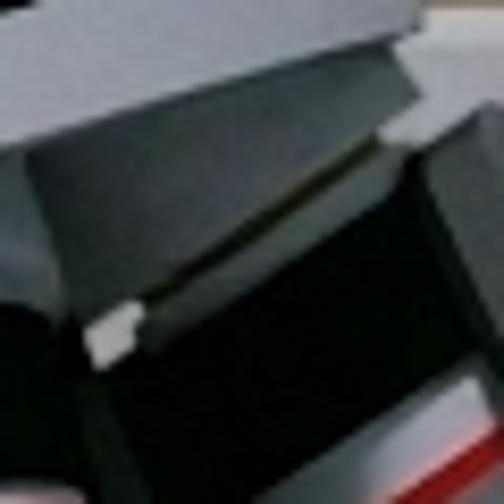

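Emit:
{"name": "move", "arguments": {"target": [[0,0,0,0,0,0,1,1,0,0,0,0,0,0,-0.36,-1],[0,0,0,0,0,0,1,1,-0.00137,0.00167,0.00242,-0.0459,0.0123,-0.0718,-0.36,-1],[0,0,0,0,0,0,1,1,-0.00198,0.00355,0.00408,-0.0903,0.0242,-0.1413,-0.36,-1],[0,0,0,0,0,0,1,1,-0.00225,0.00593,0.00512,-0.1347,0.0361,-0.2108,-0.36,-1],[0,0,0,0,0,0,1,1,-0.00225,0.00838,0.00565,-0.1791,0.0481,-0.2803,-0.36,-1],[0,0,0,0,0,0,1,1,-0.00225,0.01137,0.0055,-0.2236,0.06,-0.3498,-0.36,-1],[0,0,0,0,0,0,1,1,-0.0012,0.01587,0.00433,-0.2828,0.0759,-0.4425,-0.36,-1],[0,0,0,0,0,0,1,1,0.00087,0.01962,0.00258,-0.339,0.091,-0.5305,-0.46,-1]], "speed": 0.22, "blend": [0,0.001,0.001,0.001,0.001,0.001,0.001,0]}}

Emit:
{"name": "wait", "arguments": {"seconds": 0.3}}

Emit:
{"name": "move", "arguments": {"target": [[0,0,0,0,0,0,1,1,-0.00208,-0.00375,0.00175,0.0563,-0.0151,0.088,-0.46,-1],[0,0,0,0,0,0,1,1,-0.00313,-0.00825,0.00292,0.1155,-0.031,0.1807,-0.46,-1],[0,0,0,0,0,0,1,1,-0.00313,-0.01123,0.00307,0.1599,-0.0429,0.2502,-0.46,-1],[0,0,0,0,0,0,1,1,-0.00313,-0.01368,0.00253,0.2043,-0.0548,0.3197,-0.46,-1],[0,0,0,0,0,0,1,1,-0.00287,-0.01607,0.0015,0.2487,-0.0667,0.3892,-0.46,-1],[0,0,0,0,0,0,1,1,-0.00225,-0.01795,-0.00017,0.29315,-0.07865,0.4587,-0.46,-1],[0,0,0,0,0,0,1,1,-0.00068,-0.01978,-0.00226,0.339,-0.091,0.5305,-0.46,-1]], "speed": 0.15, "blend": [0.001,0.001,0.001,0.001,0.001,0.001,0]}}

Scene clock: 5331.77 s.
left_arm: end_effector_position=(+0.5786, +0.1350, +0.1736) position_measured_pct=0.0 object_status=3 motor_current_ma=0 end_effector_quat_wxyz=(+0.562, +0.430, -0.560, +0.431) | right_arm: end_effector_position=(+0.5150, -0.0670, +0.2157) position_measured_pct=72.7 object_status=0 motor_current_ma=370 end_effector_quat_wxyz=(+0.440, +0.681, -0.191, +0.553)
Joint positions: left_arm=[-0.379 1.31 0.272 1.099 0.993 1.765 2.331] | right_arm=[-7.605 1.429 6.757 0.659 0.908 1.856 3.079]
Joint torques (N m): left_arm=[0.73 -22.73 4.74 -4.23 2.65 1.7 -0.18] | right_arm=[2.15 -24.87 5.64 -6.56 2.96 1.1 -0.07]
Flange force (N): left_arm=[2.2 1.3 -1.8] | right_arm=[-3.3 13.9 3.2]
Hand target: left_arm +0.5786, +0.1350, +0.1736; +0.562, +0.430, -0.560, +0.431 | right_arm +0.5150, -0.0670, +0.2157; +0.440, +0.681, -0.191, +0.553
Off the commanded pose: left_arm 0.000 m, 0 deg | right_arm 0.000 m, 0 deg.
move: done

Scene clock: 5332.07 s.
left_arm: end_effector_position=(+0.5786, +0.1350, +0.1736) position_measured_pct=0.0 object_status=3 motor_current_ma=0 end_effector_quat_wxyz=(+0.562, +0.430, -0.560, +0.431) | right_arm: end_effector_position=(+0.5150, -0.0670, +0.2157) position_measured_pct=72.7 object_status=3 motor_current_ma=410 end_effector_quat_wxyz=(+0.440, +0.681, -0.191, +0.553)
Joint positions: left_arm=[-0.379 1.31 0.272 1.099 0.993 1.765 2.331] | right_arm=[-7.605 1.429 6.757 0.659 0.908 1.856 3.079]
Joint torques (N m): left_arm=[0.82 -22.77 4.75 -4.23 2.64 1.72 -0.22] | right_arm=[2.28 -24.89 5.68 -6.52 2.98 1.06 -0.03]
Flange force (N): left_arm=[2.1 1.2 -1.9] | right_arm=[-3.3 13.8 2.9]
Hand target: left_arm +0.5786, +0.1350, +0.1736; +0.562, +0.430, -0.560, +0.431 | right_arm +0.5150, -0.0670, +0.2157; +0.440, +0.681, -0.191, +0.553
Tool commands: left_gripper/position=+1.0 left_gripper/speed=+1.0 right_gripper/position=-0.46 right_gripper/speed=-1.0
Off the commanded pose: left_arm 0.000 m, 0 deg | right_arm 0.000 m, 0 deg.
wait: 0.30 s; at rest by 0.17 s

Scene clock: 5339.10 s.
left_arm: end_effector_position=(+0.5786, +0.1350, +0.1736) position_measured_pct=0.0 object_status=3 motor_current_ma=0 end_effector_quat_wxyz=(+0.562, +0.430, -0.560, +0.431) | right_arm: end_effector_position=(+0.5146, -0.0788, +0.2144) position_measured_pct=72.7 object_status=3 motor_current_ma=410 end_effector_quat_wxyz=(-0.478, +0.633, +0.073, +0.605)
Joint positions: left_arm=[-0.379 1.31 0.272 1.099 0.993 1.765 2.331] | right_arm=[-7.328 1.291 6.867 2.239 3.015 2.057 0.41]
Joint torques (N m): left_arm=[0.72 -22.75 4.67 -4.26 2.63 1.73 -0.22] | right_arm=[-0.71 -17.96 4.4 -1.18 -1.2 3.36 0.04]
Flange force (N): left_arm=[2.2 1.3 -1.7] | right_arm=[2.3 -1.9 0.7]
Hand target: left_arm +0.5786, +0.1350, +0.1736; +0.562, +0.430, -0.560, +0.431 | right_arm +0.5146, -0.0788, +0.2144; -0.478, +0.633, +0.073, +0.605
Off the commanded pose: left_arm 0.000 m, 0 deg | right_arm 0.000 m, 0 deg.
move: done

Emit:
{"name": "move", "arguments": {"target": [[0,0,0,0,0,0,1,1,0,0,0,0,0,0,-0.36,-1],[0,0,0,0,0,0,1,1,-0.00137,0.00177,0.00247,-0.0459,0.0123,-0.0718,-0.36,-1],[0,0,0,0,0,0,1,1,-0.002,0.00365,0.00413,-0.0903,0.0242,-0.1413,-0.36,-1],[0,0,0,0,0,0,1,1,-0.00227,0.00603,0.00517,-0.1347,0.0361,-0.2108,-0.36,-1],[0,0,0,0,0,0,1,1,-0.00227,0.00848,0.0057,-0.1791,0.0481,-0.2803,-0.36,-1],[0,0,0,0,0,0,1,1,-0.00227,0.01147,0.00555,-0.2236,0.06,-0.3498,-0.36,-1],[0,0,0,0,0,0,1,1,-0.00122,0.01597,0.00438,-0.2828,0.0759,-0.4425,-0.36,-1],[0,0,0,0,0,0,1,1,0.00085,0.01972,0.00263,-0.339,0.091,-0.5305,-0.46,-1]], "speed": 0.22, "blend": [0,0.001,0.001,0.001,0.001,0.001,0.001,0]}}

Emit:
{"name": "wait", "arguments": {"seconds": 0.3}}

Emit:
{"name": "move", "arguments": {"target": [[0,0,0,0,0,0,1,1,-0.00208,-0.00375,0.00175,0.0563,-0.0151,0.088,-0.46,-1],[0,0,0,0,0,0,1,1,-0.00313,-0.00825,0.00292,0.1155,-0.031,0.1807,-0.46,-1],[0,0,0,0,0,0,1,1,-0.00313,-0.01123,0.00307,0.1599,-0.0429,0.2502,-0.46,-1],[0,0,0,0,0,0,1,1,-0.00313,-0.01368,0.00253,0.2043,-0.0548,0.3197,-0.46,-1],[0,0,0,0,0,0,1,1,-0.00287,-0.01607,0.0015,0.2487,-0.0667,0.3892,-0.46,-1],[0,0,0,0,0,0,1,1,-0.00225,-0.01795,-0.00017,0.29315,-0.07865,0.4587,-0.46,-1],[0,0,0,0,0,0,1,1,-0.00068,-0.01978,-0.00226,0.339,-0.091,0.5305,-0.46,-1]], "speed": 0.15, "blend": [0.001,0.001,0.001,0.001,0.001,0.001,0], "cameras": ["cam_left_wrist"]}}

Emit:
{"name": "zoom_image", "arguments": {"camera": "cam_left_wrist", "region": [300, 225, 360, 285]}}

Scene clock: 5361.60 s.
left_arm: end_effector_position=(+0.5786, +0.1350, +0.1736) position_measured_pct=0.0 object_status=3 motor_current_ma=0 end_effector_quat_wxyz=(+0.562, +0.430, -0.560, +0.431) | right_arm: end_effector_position=(+0.5151, -0.0670, +0.2160) position_measured_pct=72.7 object_status=0 motor_current_ma=370 end_effector_quat_wxyz=(+0.440, +0.681, -0.191, +0.553)
Joint positions: left_arm=[-0.379 1.31 0.272 1.099 0.993 1.765 2.331] | right_arm=[-7.617 1.436 6.807 0.66 0.865 1.841 3.09]
Joint torques (N m): left_arm=[0.8 -22.69 4.83 -4.28 2.64 1.73 -0.25] | right_arm=[2.11 -24.8 5.86 -6.33 2.99 1.13 -0.05]
Flange force (N): left_arm=[2.3 1.5 -1.7] | right_arm=[-3.3 13.9 3.3]
Hand target: left_arm +0.5786, +0.1350, +0.1736; +0.562, +0.430, -0.560, +0.431 | right_arm +0.5151, -0.0670, +0.2160; +0.440, +0.681, -0.191, +0.553
Off the commanded pose: left_arm 0.000 m, 0 deg | right_arm 0.000 m, 0 deg.
move: done

Scene clock: 5361.90 s.
left_arm: end_effector_position=(+0.5786, +0.1350, +0.1736) position_measured_pct=0.0 object_status=3 motor_current_ma=0 end_effector_quat_wxyz=(+0.562, +0.430, -0.560, +0.431) | right_arm: end_effector_position=(+0.5151, -0.0670, +0.2160) position_measured_pct=72.7 object_status=3 motor_current_ma=410 end_effector_quat_wxyz=(+0.440, +0.681, -0.191, +0.553)
Joint positions: left_arm=[-0.379 1.31 0.272 1.099 0.993 1.765 2.331] | right_arm=[-7.617 1.436 6.807 0.66 0.865 1.841 3.09]
Joint torques (N m): left_arm=[0.76 -22.85 4.75 -4.33 2.68 1.66 -0.22] | right_arm=[2.24 -24.78 5.82 -6.28 3.04 1.09 -0.09]
Flange force (N): left_arm=[2.1 1.5 -1.8] | right_arm=[-3.1 13.6 2.9]
Hand target: left_arm +0.5786, +0.1350, +0.1736; +0.562, +0.430, -0.560, +0.431 | right_arm +0.5151, -0.0670, +0.2160; +0.440, +0.681, -0.191, +0.553
Tool commands: left_gripper/position=+1.0 left_gripper/speed=+1.0 right_gripper/position=-0.46 right_gripper/speed=-1.0
Off the commanded pose: left_arm 0.000 m, 0 deg | right_arm 0.000 m, 0 deg.
wait: 0.30 s; at rest by 0.17 s

Scene clock: 5368.93 s.
left_arm: end_effector_position=(+0.5786, +0.1350, +0.1736) position_measured_pct=0.0 object_status=3 motor_current_ma=0 end_effector_quat_wxyz=(+0.562, +0.430, -0.560, +0.431) | right_arm: end_effector_position=(+0.5147, -0.0789, +0.2146) position_measured_pct=72.7 object_status=3 motor_current_ma=410 end_effector_quat_wxyz=(-0.478, +0.633, +0.073, +0.604)
Joint positions: left_arm=[-0.379 1.31 0.272 1.099 0.993 1.765 2.331] | right_arm=[-7.357 1.313 6.909 2.24 2.983 2.053 0.355]
Joint torques (N m): left_arm=[0.72 -22.78 4.82 -4.29 2.63 1.66 -0.21] | right_arm=[-0.66 -17.57 4.62 -0.79 -1.3 3.19 0.05]
Flange force (N): left_arm=[2.1 1.4 -1.8] | right_arm=[2.5 -1.9 1.4]
Hand target: left_arm +0.5786, +0.1350, +0.1736; +0.562, +0.430, -0.560, +0.431 | right_arm +0.5147, -0.0789, +0.2146; -0.478, +0.633, +0.073, +0.604
Off the commanded pose: left_arm 0.000 m, 0 deg | right_arm 0.000 m, 0 deg.
move: done
Images, in order (width x height): cam_left_wrist 672x504.

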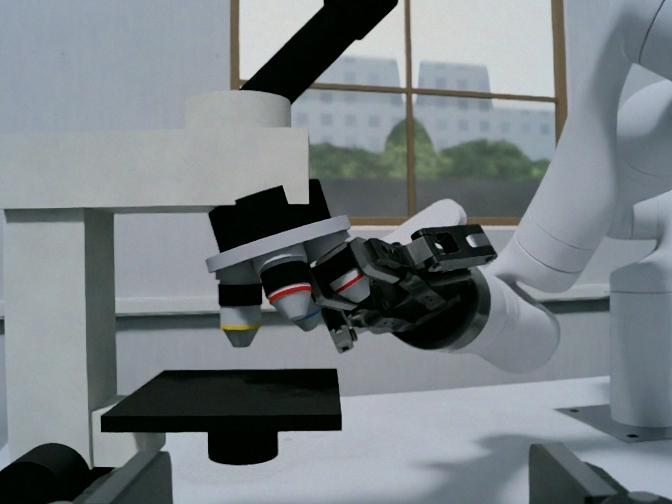

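Scaled by 8.400.

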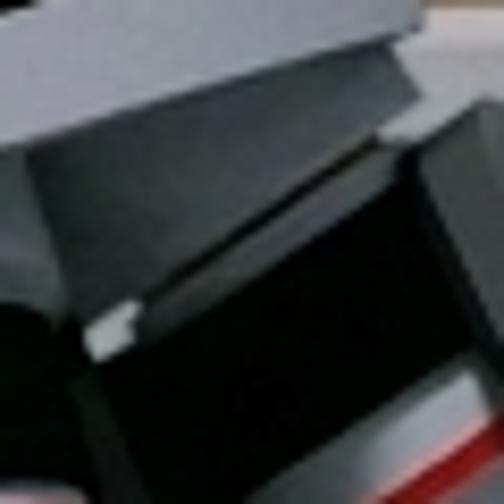

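Emit:
{"name": "move", "arguments": {"target": [[0,0,0,0,0,0,1,1,0,0,0,0,0,0,-0.36,-1],[0,0,0,0,0,0,1,1,-0.00137,0.00177,0.00247,-0.0459,0.0123,-0.0718,-0.36,-1],[0,0,0,0,0,0,1,1,-0.002,0.00365,0.00413,-0.0903,0.0242,-0.1413,-0.36,-1],[0,0,0,0,0,0,1,1,-0.00227,0.00603,0.00517,-0.1347,0.0361,-0.2108,-0.36,-1],[0,0,0,0,0,0,1,1,-0.00227,0.00848,0.0057,-0.1791,0.0481,-0.2803,-0.36,-1],[0,0,0,0,0,0,1,1,-0.00227,0.01147,0.00555,-0.2236,0.06,-0.3498,-0.36,-1],[0,0,0,0,0,0,1,1,-0.00122,0.01597,0.00438,-0.2828,0.0759,-0.4425,-0.36,-1],[0,0,0,0,0,0,1,1,0.00085,0.01972,0.00263,-0.339,0.091,-0.5305,-0.46,-1]], "speed": 0.22, "blend": [0,0.001,0.001,0.001,0.001,0.001,0.001,0]}}

Emit:
{"name": "wait", "arguments": {"seconds": 0.3}}

Emit:
{"name": "move", "arguments": {"target": [[0,0,0,0,0,0,1,1,-0.00208,-0.00375,0.00175,0.0563,-0.0151,0.088,-0.46,-1],[0,0,0,0,0,0,1,1,-0.00313,-0.00825,0.00292,0.1155,-0.031,0.1807,-0.46,-1],[0,0,0,0,0,0,1,1,-0.00313,-0.01123,0.00307,0.1599,-0.0429,0.2502,-0.46,-1],[0,0,0,0,0,0,1,1,-0.00313,-0.01368,0.00253,0.2043,-0.0548,0.3197,-0.46,-1],[0,0,0,0,0,0,1,1,-0.00287,-0.01607,0.0015,0.2487,-0.0667,0.3892,-0.46,-1],[0,0,0,0,0,0,1,1,-0.00225,-0.01795,-0.00017,0.29315,-0.07865,0.4587,-0.46,-1],[0,0,0,0,0,0,1,1,-0.00068,-0.01978,-0.00226,0.339,-0.091,0.5305,-0.46,-1]], "speed": 0.15, "blend": [0.001,0.001,0.001,0.001,0.001,0.001,0]}}

Scene clock: 5387.77 s.
left_arm: end_effector_position=(+0.5786, +0.1350, +0.1736) position_measured_pct=0.0 object_status=3 motor_current_ma=0 end_effector_quat_wxyz=(+0.562, +0.430, -0.560, +0.431) | right_arm: end_effector_position=(+0.5152, -0.0670, +0.2162) position_measured_pct=72.7 object_status=0 motor_current_ma=370 end_effector_quat_wxyz=(+0.440, +0.681, -0.191, +0.553)
Joint positions: left_arm=[-0.379 1.31 0.272 1.099 0.993 1.765 2.331] | right_arm=[-7.629 1.444 6.86 0.661 0.818 1.825 3.102]
Joint torques (N m): left_arm=[0.8 -22.77 4.76 -4.27 2.64 1.74 -0.18] | right_arm=[2.11 -24.8 6.09 -6.02 3 1.1 -0.09]
Flange force (N): left_arm=[2.1 1.5 -1.7] | right_arm=[-3.1 13.0 2.9]
Hand target: left_arm +0.5786, +0.1350, +0.1736; +0.562, +0.430, -0.560, +0.431 | right_arm +0.5152, -0.0670, +0.2162; +0.440, +0.681, -0.191, +0.553
Off the commanded pose: left_arm 0.000 m, 0 deg | right_arm 0.000 m, 0 deg.
move: done

Scene clock: 5388.07 s.
left_arm: end_effector_position=(+0.5786, +0.1350, +0.1736) position_measured_pct=0.0 object_status=3 motor_current_ma=0 end_effector_quat_wxyz=(+0.562, +0.430, -0.560, +0.431) | right_arm: end_effector_position=(+0.5152, -0.0670, +0.2162) position_measured_pct=72.7 object_status=3 motor_current_ma=410 end_effector_quat_wxyz=(+0.440, +0.681, -0.191, +0.553)
Joint positions: left_arm=[-0.379 1.31 0.272 1.099 0.993 1.765 2.331] | right_arm=[-7.629 1.444 6.86 0.661 0.818 1.825 3.102]
Joint torques (N m): left_arm=[0.75 -22.74 4.76 -4.3 2.67 1.72 -0.21] | right_arm=[2.24 -24.74 6.05 -6.09 3 1.06 -0.1]
Flange force (N): left_arm=[2.2 1.6 -1.7] | right_arm=[-3.2 13.8 3.0]
Hand target: left_arm +0.5786, +0.1350, +0.1736; +0.562, +0.430, -0.560, +0.431 | right_arm +0.5152, -0.0670, +0.2162; +0.440, +0.681, -0.191, +0.553
Tool commands: left_gripper/position=+1.0 left_gripper/speed=+1.0 right_gripper/position=-0.46 right_gripper/speed=-1.0
Off the commanded pose: left_arm 0.000 m, 0 deg | right_arm 0.000 m, 0 deg.
wait: 0.30 s; at rest by 0.17 s

Scene clock: 5395.10 s.
left_arm: end_effector_position=(+0.5786, +0.1350, +0.1736) position_measured_pct=0.0 object_status=3 motor_current_ma=0 end_effector_quat_wxyz=(+0.562, +0.430, -0.560, +0.431) | right_arm: end_effector_position=(+0.5148, -0.0789, +0.2148) position_measured_pct=72.7 object_status=3 motor_current_ma=410 end_effector_quat_wxyz=(-0.478, +0.633, +0.073, +0.604)
Joint positions: left_arm=[-0.379 1.31 0.272 1.099 0.993 1.765 2.331] | right_arm=[-7.389 1.339 6.954 2.241 2.947 2.046 0.293]
Joint torques (N m): left_arm=[0.76 -22.8 4.78 -4.28 2.63 1.7 -0.25] | right_arm=[-0.33 -17.01 4.99 -0.44 -1.37 2.81 0.02]
Flange force (N): left_arm=[2.1 1.2 -1.8] | right_arm=[2.5 -2.9 1.5]
Hand target: left_arm +0.5786, +0.1350, +0.1736; +0.562, +0.430, -0.560, +0.431 | right_arm +0.5148, -0.0789, +0.2148; -0.478, +0.633, +0.073, +0.604
Off the commanded pose: left_arm 0.000 m, 0 deg | right_arm 0.000 m, 0 deg.
move: done

Emit:
{"name": "move", "arguments": {"target": [[0,0,0,0,0,0,1,1,0,0,0,0,0,0,-0.36,-1],[0,0,0,0,0,0,1,1,-0.00137,0.00177,0.00247,-0.0459,0.0123,-0.0718,-0.36,-1],[0,0,0,0,0,0,1,1,-0.002,0.00365,0.00413,-0.0903,0.0242,-0.1413,-0.36,-1],[0,0,0,0,0,0,1,1,-0.00227,0.00603,0.00517,-0.1347,0.0361,-0.2108,-0.36,-1],[0,0,0,0,0,0,1,1,-0.00227,0.00848,0.0057,-0.1791,0.0481,-0.2803,-0.36,-1],[0,0,0,0,0,0,1,1,-0.00227,0.01147,0.00555,-0.2236,0.06,-0.3498,-0.36,-1],[0,0,0,0,0,0,1,1,-0.00122,0.01597,0.00438,-0.2828,0.0759,-0.4425,-0.36,-1],[0,0,0,0,0,0,1,1,0.00085,0.01972,0.00263,-0.339,0.091,-0.5305,-0.46,-1]], "speed": 0.22, "blend": [0,0.001,0.001,0.001,0.001,0.001,0.001,0]}}

Emit:
{"name": "wait", "arguments": {"seconds": 0.3}}

Emit:
{"name": "move", "arguments": {"target": [[0,0,0,0,0,0,1,1,-0.00208,-0.00375,0.00175,0.0563,-0.0151,0.088,-0.46,-1],[0,0,0,0,0,0,1,1,-0.00313,-0.00825,0.00292,0.1155,-0.031,0.1807,-0.46,-1],[0,0,0,0,0,0,1,1,-0.00313,-0.01123,0.00307,0.1599,-0.0429,0.2502,-0.46,-1],[0,0,0,0,0,0,1,1,-0.00313,-0.01368,0.00253,0.2043,-0.0548,0.3197,-0.46,-1]], "speed": 0.15, "blend": [0.001,0.001,0.001,0]}}

Scene clock: 5412.33 s.
left_arm: end_effector_position=(+0.5786, +0.1350, +0.1736) position_measured_pct=0.0 object_status=3 motor_current_ma=0 end_effector_quat_wxyz=(+0.562, +0.430, -0.560, +0.431) | right_arm: end_effector_position=(+0.5153, -0.0671, +0.2164) position_measured_pct=72.7 object_status=0 motor_current_ma=370 end_effector_quat_wxyz=(+0.440, +0.681, -0.191, +0.553)
Joint positions: left_arm=[-0.379 1.31 0.272 1.099 0.993 1.765 2.331] | right_arm=[-7.642 1.453 6.918 0.663 0.768 1.808 3.117]
Joint torques (N m): left_arm=[0.78 -22.75 4.73 -4.23 2.59 1.7 -0.2] | right_arm=[2.14 -24.59 6.18 -5.72 2.96 1.09 -0.06]
Flange force (N): left_arm=[2.2 1.2 -1.8] | right_arm=[-3.0 13.3 3.0]
Hand target: left_arm +0.5786, +0.1350, +0.1736; +0.562, +0.430, -0.560, +0.431 | right_arm +0.5153, -0.0671, +0.2164; +0.440, +0.681, -0.191, +0.553
Off the commanded pose: left_arm 0.000 m, 0 deg | right_arm 0.000 m, 0 deg.
move: done

Scene clock: 5412.63 s.
left_arm: end_effector_position=(+0.5786, +0.1350, +0.1736) position_measured_pct=0.0 object_status=3 motor_current_ma=0 end_effector_quat_wxyz=(+0.562, +0.430, -0.560, +0.431) | right_arm: end_effector_position=(+0.5153, -0.0671, +0.2164) position_measured_pct=72.7 object_status=3 motor_current_ma=410 end_effector_quat_wxyz=(+0.440, +0.681, -0.191, +0.553)
Joint positions: left_arm=[-0.379 1.31 0.272 1.099 0.993 1.765 2.331] | right_arm=[-7.642 1.453 6.918 0.663 0.768 1.808 3.117]
Joint torques (N m): left_arm=[0.71 -22.8 4.74 -4.27 2.58 1.75 -0.22] | right_arm=[2.27 -24.65 6.17 -5.7 2.99 1.09 -0.07]
Flange force (N): left_arm=[2.1 1.2 -1.6] | right_arm=[-3.0 13.2 2.8]
Hand target: left_arm +0.5786, +0.1350, +0.1736; +0.562, +0.430, -0.560, +0.431 | right_arm +0.5153, -0.0671, +0.2164; +0.440, +0.681, -0.191, +0.553
Tool commands: left_gripper/position=+1.0 left_gripper/speed=+1.0 right_gripper/position=-0.46 right_gripper/speed=-1.0
Off the commanded pose: left_arm 0.000 m, 0 deg | right_arm 0.000 m, 0 deg.
wait: 0.30 s; at rest by 0.17 s

Scene clock: 5417.10 s.
left_arm: end_effector_position=(+0.5786, +0.1350, +0.1736) position_measured_pct=0.0 object_status=3 motor_current_ma=0 end_effector_quat_wxyz=(+0.562, +0.430, -0.560, +0.431) | right_arm: end_effector_position=(+0.5134, -0.0752, +0.2179) position_measured_pct=72.7 object_status=3 motor_current_ma=410 end_effector_quat_wxyz=(-0.120, +0.739, -0.038, +0.661)
Joint positions: left_arm=[-0.379 1.31 0.272 1.099 0.993 1.765 2.331] | right_arm=[-7.988 1.087 7.092 2.137 2.192 0.838 1.012]
Joint torques (N m): left_arm=[0.79 -22.69 4.81 -4.3 2.64 1.72 -0.18] | right_arm=[0.9 -11.84 3.21 -1.18 0.07 0.08 -0.2]
Flange force (N): left_arm=[2.3 1.8 -1.6] | right_arm=[12.7 -2.9 -5.3]
Hand target: left_arm +0.5786, +0.1350, +0.1736; +0.562, +0.430, -0.560, +0.431 | right_arm +0.5134, -0.0753, +0.2179; -0.119, +0.739, -0.038, +0.661
Off the commanded pose: left_arm 0.000 m, 0 deg | right_arm 0.000 m, 0 deg.
move: done

Emit:
{"name": "move", "arguments": {"target": [0,0,0,0,0,0,1,1,0,0,0.0012,0,0,0,-0.46,-1], "speed": 0.02}}

Emit:
{"name": "move", "arguments": {"target": [0,0,0,0,0,0,1,1,0.00027,-0.00238,-0.00155,0.0444,-0.0119,0.0695,-0.46,-1], "speed": 0.15}}

Scene clock: 5428.27 s.
left_arm: end_effector_position=(+0.5786, +0.1350, +0.1736) position_measured_pct=0.0 object_status=3 motor_current_ma=0 end_effector_quat_wxyz=(+0.562, +0.430, -0.560, +0.431) | right_arm: end_effector_position=(+0.5134, -0.0753, +0.2186) position_measured_pct=72.7 object_status=3 motor_current_ma=410 end_effector_quat_wxyz=(-0.119, +0.739, -0.038, +0.661)
Joint positions: left_arm=[-0.379 1.31 0.272 1.099 0.993 1.765 2.331] | right_arm=[-7.988 1.085 7.093 2.138 2.193 0.837 1.014]
Joint torques (N m): left_arm=[0.82 -22.76 4.75 -4.24 2.59 1.7 -0.2] | right_arm=[1.05 -14.92 7.89 -1.97 -0.83 3.09 -0.08]
Flange force (N): left_arm=[2.2 1.3 -1.8] | right_arm=[2.8 -1.6 -3.2]
Hand target: left_arm +0.5786, +0.1350, +0.1736; +0.562, +0.430, -0.560, +0.431 | right_arm +0.5134, -0.0753, +0.2186; -0.119, +0.739, -0.038, +0.661
Off the commanded pose: left_arm 0.000 m, 0 deg | right_arm 0.000 m, 0 deg.
move: done

Scene clock: 5429.53 s.
left_arm: end_effector_position=(+0.5786, +0.1350, +0.1736) position_measured_pct=0.0 object_status=3 motor_current_ma=0 end_effector_quat_wxyz=(+0.562, +0.430, -0.560, +0.431) | right_arm: end_effector_position=(+0.5136, -0.0767, +0.2177) position_measured_pct=72.7 object_status=3 motor_current_ma=410 end_effector_quat_wxyz=(-0.243, +0.717, -0.001, +0.654)
Joint positions: left_arm=[-0.379 1.31 0.272 1.099 0.993 1.765 2.331] | right_arm=[-7.808 1.113 7 2.281 2.551 1.247 0.633]
Joint torques (N m): left_arm=[0.73 -22.8 4.77 -4.28 2.61 1.73 -0.18] | right_arm=[0.2 -15.41 6.66 -1.5 -1.46 3.07 -0.04]
Flange force (N): left_arm=[2.1 1.4 -1.6] | right_arm=[2.7 -2.6 -1.3]
Hand target: left_arm +0.5786, +0.1350, +0.1736; +0.562, +0.430, -0.560, +0.431 | right_arm +0.5136, -0.0767, +0.2177; -0.243, +0.717, -0.001, +0.654
Off the commanded pose: left_arm 0.000 m, 0 deg | right_arm 0.000 m, 0 deg.
move: done

Emit:
{"name": "move", "arguments": {"target": [[0,0,0,0,0,0,1,1,0.00062,-0.00188,-0.00195,0.0444,-0.0119,0.0695,-0.46,-1],[0,0,0,0,0,0,1,1,0.00218,-0.00373,-0.0044,0.0903,-0.0242,0.1413,-0.46,-1]], "speed": 0.15, "blend": [0.001,0], "cameras": ["cam_left_wrist"]}}

Emit:
{"name": "zoom_image", "arguments": {"camera": "cam_left_wrist", "region": [300, 225, 360, 285]}}

Scene clock: 5442.63 s.
left_arm: end_effector_position=(+0.5786, +0.1350, +0.1736) position_measured_pct=0.0 object_status=3 motor_current_ma=0 end_effector_quat_wxyz=(+0.562, +0.430, -0.560, +0.431) | right_arm: end_effector_position=(+0.5149, -0.0789, +0.2151) position_measured_pct=72.7 object_status=3 motor_current_ma=410 end_effector_quat_wxyz=(-0.478, +0.633, +0.073, +0.604)
Joint positions: left_arm=[-0.379 1.31 0.272 1.099 0.993 1.765 2.331] | right_arm=[-7.422 1.369 7.004 2.242 2.907 2.037 0.226]
Joint torques (N m): left_arm=[0.77 -22.79 4.76 -4.26 2.58 1.75 -0.14] | right_arm=[0.19 -16.48 5.38 0.03 -1.54 2.37 0.01]
Flange force (N): left_arm=[2.0 1.5 -1.6] | right_arm=[2.3 -3.8 1.9]
Hand target: left_arm +0.5786, +0.1350, +0.1736; +0.562, +0.430, -0.560, +0.431 | right_arm +0.5149, -0.0790, +0.2151; -0.478, +0.633, +0.073, +0.604
Off the commanded pose: left_arm 0.000 m, 0 deg | right_arm 0.000 m, 0 deg.
move: done
Images, in order (width x height): cam_left_wrist 672x504.

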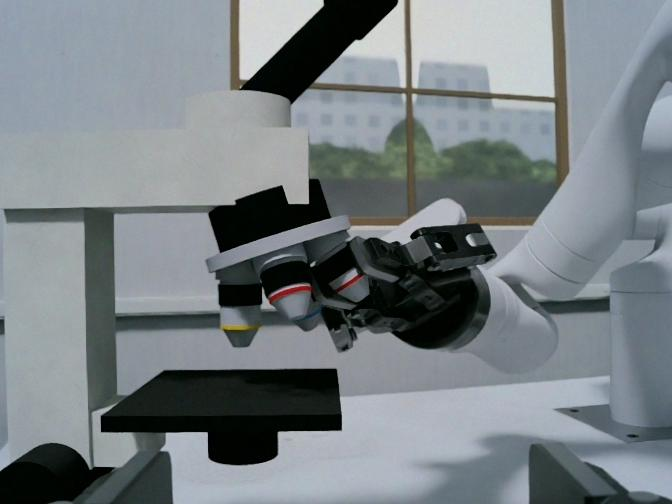

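Scaled by 8.400.

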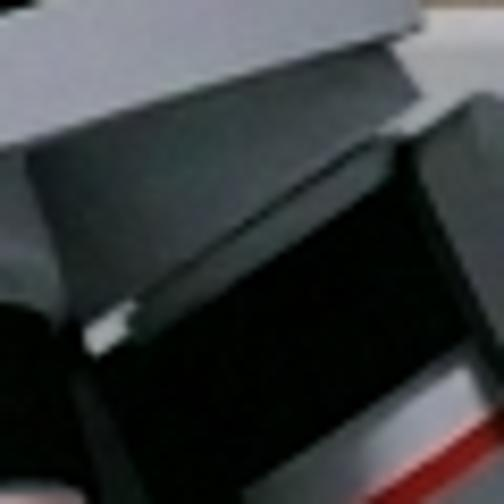

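Emit:
{"name": "move", "arguments": {"target": [[0,0,0,0,0,0,1,1,0,0,0,0,0,0,-0.36,-1],[0,0,0,0,0,0,1,1,-0.00137,0.00177,0.00277,-0.0459,0.0123,-0.0718,-0.36,-1],[0,0,0,0,0,0,1,1,-0.002,0.00365,0.00473,-0.0903,0.0242,-0.1413,-0.36,-1],[0,0,0,0,0,0,1,1,-0.00227,0.00603,0.00617,-0.1347,0.0361,-0.2108,-0.36,-1],[0,0,0,0,0,0,1,1,-0.00227,0.00848,0.0065,-0.1791,0.0481,-0.2803,-0.36,-1],[0,0,0,0,0,0,1,1,-0.00227,0.01147,0.00605,-0.2236,0.06,-0.3498,-0.36,-1],[0,0,0,0,0,0,1,1,-0.00122,0.01597,0.00458,-0.2828,0.0759,-0.4425,-0.36,-1],[0,0,0,0,0,0,1,1,0.00085,0.01972,0.00263,-0.339,0.091,-0.5305,-0.46,-1]], "speed": 0.22, "blend": [0,0.001,0.001,0.001,0.001,0.001,0.001,0]}}

Emit:
{"name": "wait", "arguments": {"seconds": 0.3}}

Emit:
{"name": "move", "arguments": {"target": [[0,0,0,0,0,0,1,1,-0.00208,-0.00375,0.00175,0.0563,-0.0151,0.088,-0.46,-1],[0,0,0,0,0,0,1,1,-0.00313,-0.00825,0.00332,0.1155,-0.031,0.1807,-0.46,-1]], "speed": 0.15, "blend": [0.001,0]}}

Scene clock: 5464.47 s.
left_arm: end_effector_position=(+0.5786, +0.1350, +0.1736) position_measured_pct=0.0 object_status=3 motor_current_ma=0 end_effector_quat_wxyz=(+0.562, +0.430, -0.560, +0.431) | right_arm: end_effector_position=(+0.5154, -0.0671, +0.2166) position_measured_pct=72.7 object_status=0 motor_current_ma=370 end_effector_quat_wxyz=(+0.440, +0.681, -0.191, +0.553)
Joint positions: left_arm=[-0.379 1.31 0.272 1.099 0.993 1.765 2.331] | right_arm=[-7.656 1.465 6.983 0.664 0.711 1.79 3.135]
Joint torques (N m): left_arm=[0.73 -22.89 4.81 -4.28 2.61 1.71 -0.2] | right_arm=[1.98 -24.49 6.41 -5.34 2.95 1.14 -0.09]
Flange force (N): left_arm=[1.9 1.2 -1.7] | right_arm=[-2.7 12.7 3.1]
Hand target: left_arm +0.5786, +0.1350, +0.1736; +0.562, +0.430, -0.560, +0.431 | right_arm +0.5154, -0.0671, +0.2166; +0.440, +0.681, -0.191, +0.553
Off the commanded pose: left_arm 0.000 m, 0 deg | right_arm 0.000 m, 0 deg.
move: done

Scene clock: 5464.77 s.
left_arm: end_effector_position=(+0.5786, +0.1350, +0.1736) position_measured_pct=0.0 object_status=3 motor_current_ma=0 end_effector_quat_wxyz=(+0.562, +0.430, -0.560, +0.431) | right_arm: end_effector_position=(+0.5154, -0.0671, +0.2166) position_measured_pct=72.7 object_status=3 motor_current_ma=410 end_effector_quat_wxyz=(+0.440, +0.681, -0.191, +0.553)
Joint positions: left_arm=[-0.379 1.31 0.272 1.099 0.993 1.765 2.331] | right_arm=[-7.656 1.465 6.983 0.664 0.711 1.79 3.135]
Joint torques (N m): left_arm=[0.75 -22.81 4.72 -4.23 2.61 1.75 -0.2] | right_arm=[2.13 -24.51 6.43 -5.27 2.92 1.14 -0.06]
Flange force (N): left_arm=[2.0 1.1 -1.7] | right_arm=[-2.7 12.5 2.8]
Hand target: left_arm +0.5786, +0.1350, +0.1736; +0.562, +0.430, -0.560, +0.431 | right_arm +0.5154, -0.0671, +0.2166; +0.440, +0.681, -0.191, +0.553
Tool commands: left_gripper/position=+1.0 left_gripper/speed=+1.0 right_gripper/position=-0.46 right_gripper/speed=-1.0
Off the commanded pose: left_arm 0.000 m, 0 deg | right_arm 0.000 m, 0 deg.
wait: 0.30 s; at rest by 0.17 s

Scene clock: 5467.47 s.
left_arm: end_effector_position=(+0.5786, +0.1350, +0.1736) position_measured_pct=0.0 object_status=3 motor_current_ma=0 end_effector_quat_wxyz=(+0.562, +0.430, -0.560, +0.431) | right_arm: end_effector_position=(+0.5135, -0.0721, +0.2187) position_measured_pct=72.7 object_status=3 motor_current_ma=410 end_effector_quat_wxyz=(+0.131, +0.747, -0.110, +0.642)
Joint positions: left_arm=[-0.379 1.31 0.272 1.099 0.993 1.765 2.331] | right_arm=[-8.011 1.146 7.106 1.652 1.027 0.85 2.347]
Joint torques (N m): left_arm=[0.76 -22.83 4.71 -4.26 2.61 1.68 -0.24] | right_arm=[0.21 -17.44 7.82 -3.98 1.3 2.21 -0.09]
Flange force (N): left_arm=[2.1 1.1 -1.9] | right_arm=[2.9 5.0 -0.8]
Hand target: left_arm +0.5786, +0.1350, +0.1736; +0.562, +0.430, -0.560, +0.431 | right_arm +0.5135, -0.0721, +0.2186; +0.131, +0.747, -0.110, +0.642
Off the commanded pose: left_arm 0.000 m, 0 deg | right_arm 0.000 m, 0 deg.
move: done


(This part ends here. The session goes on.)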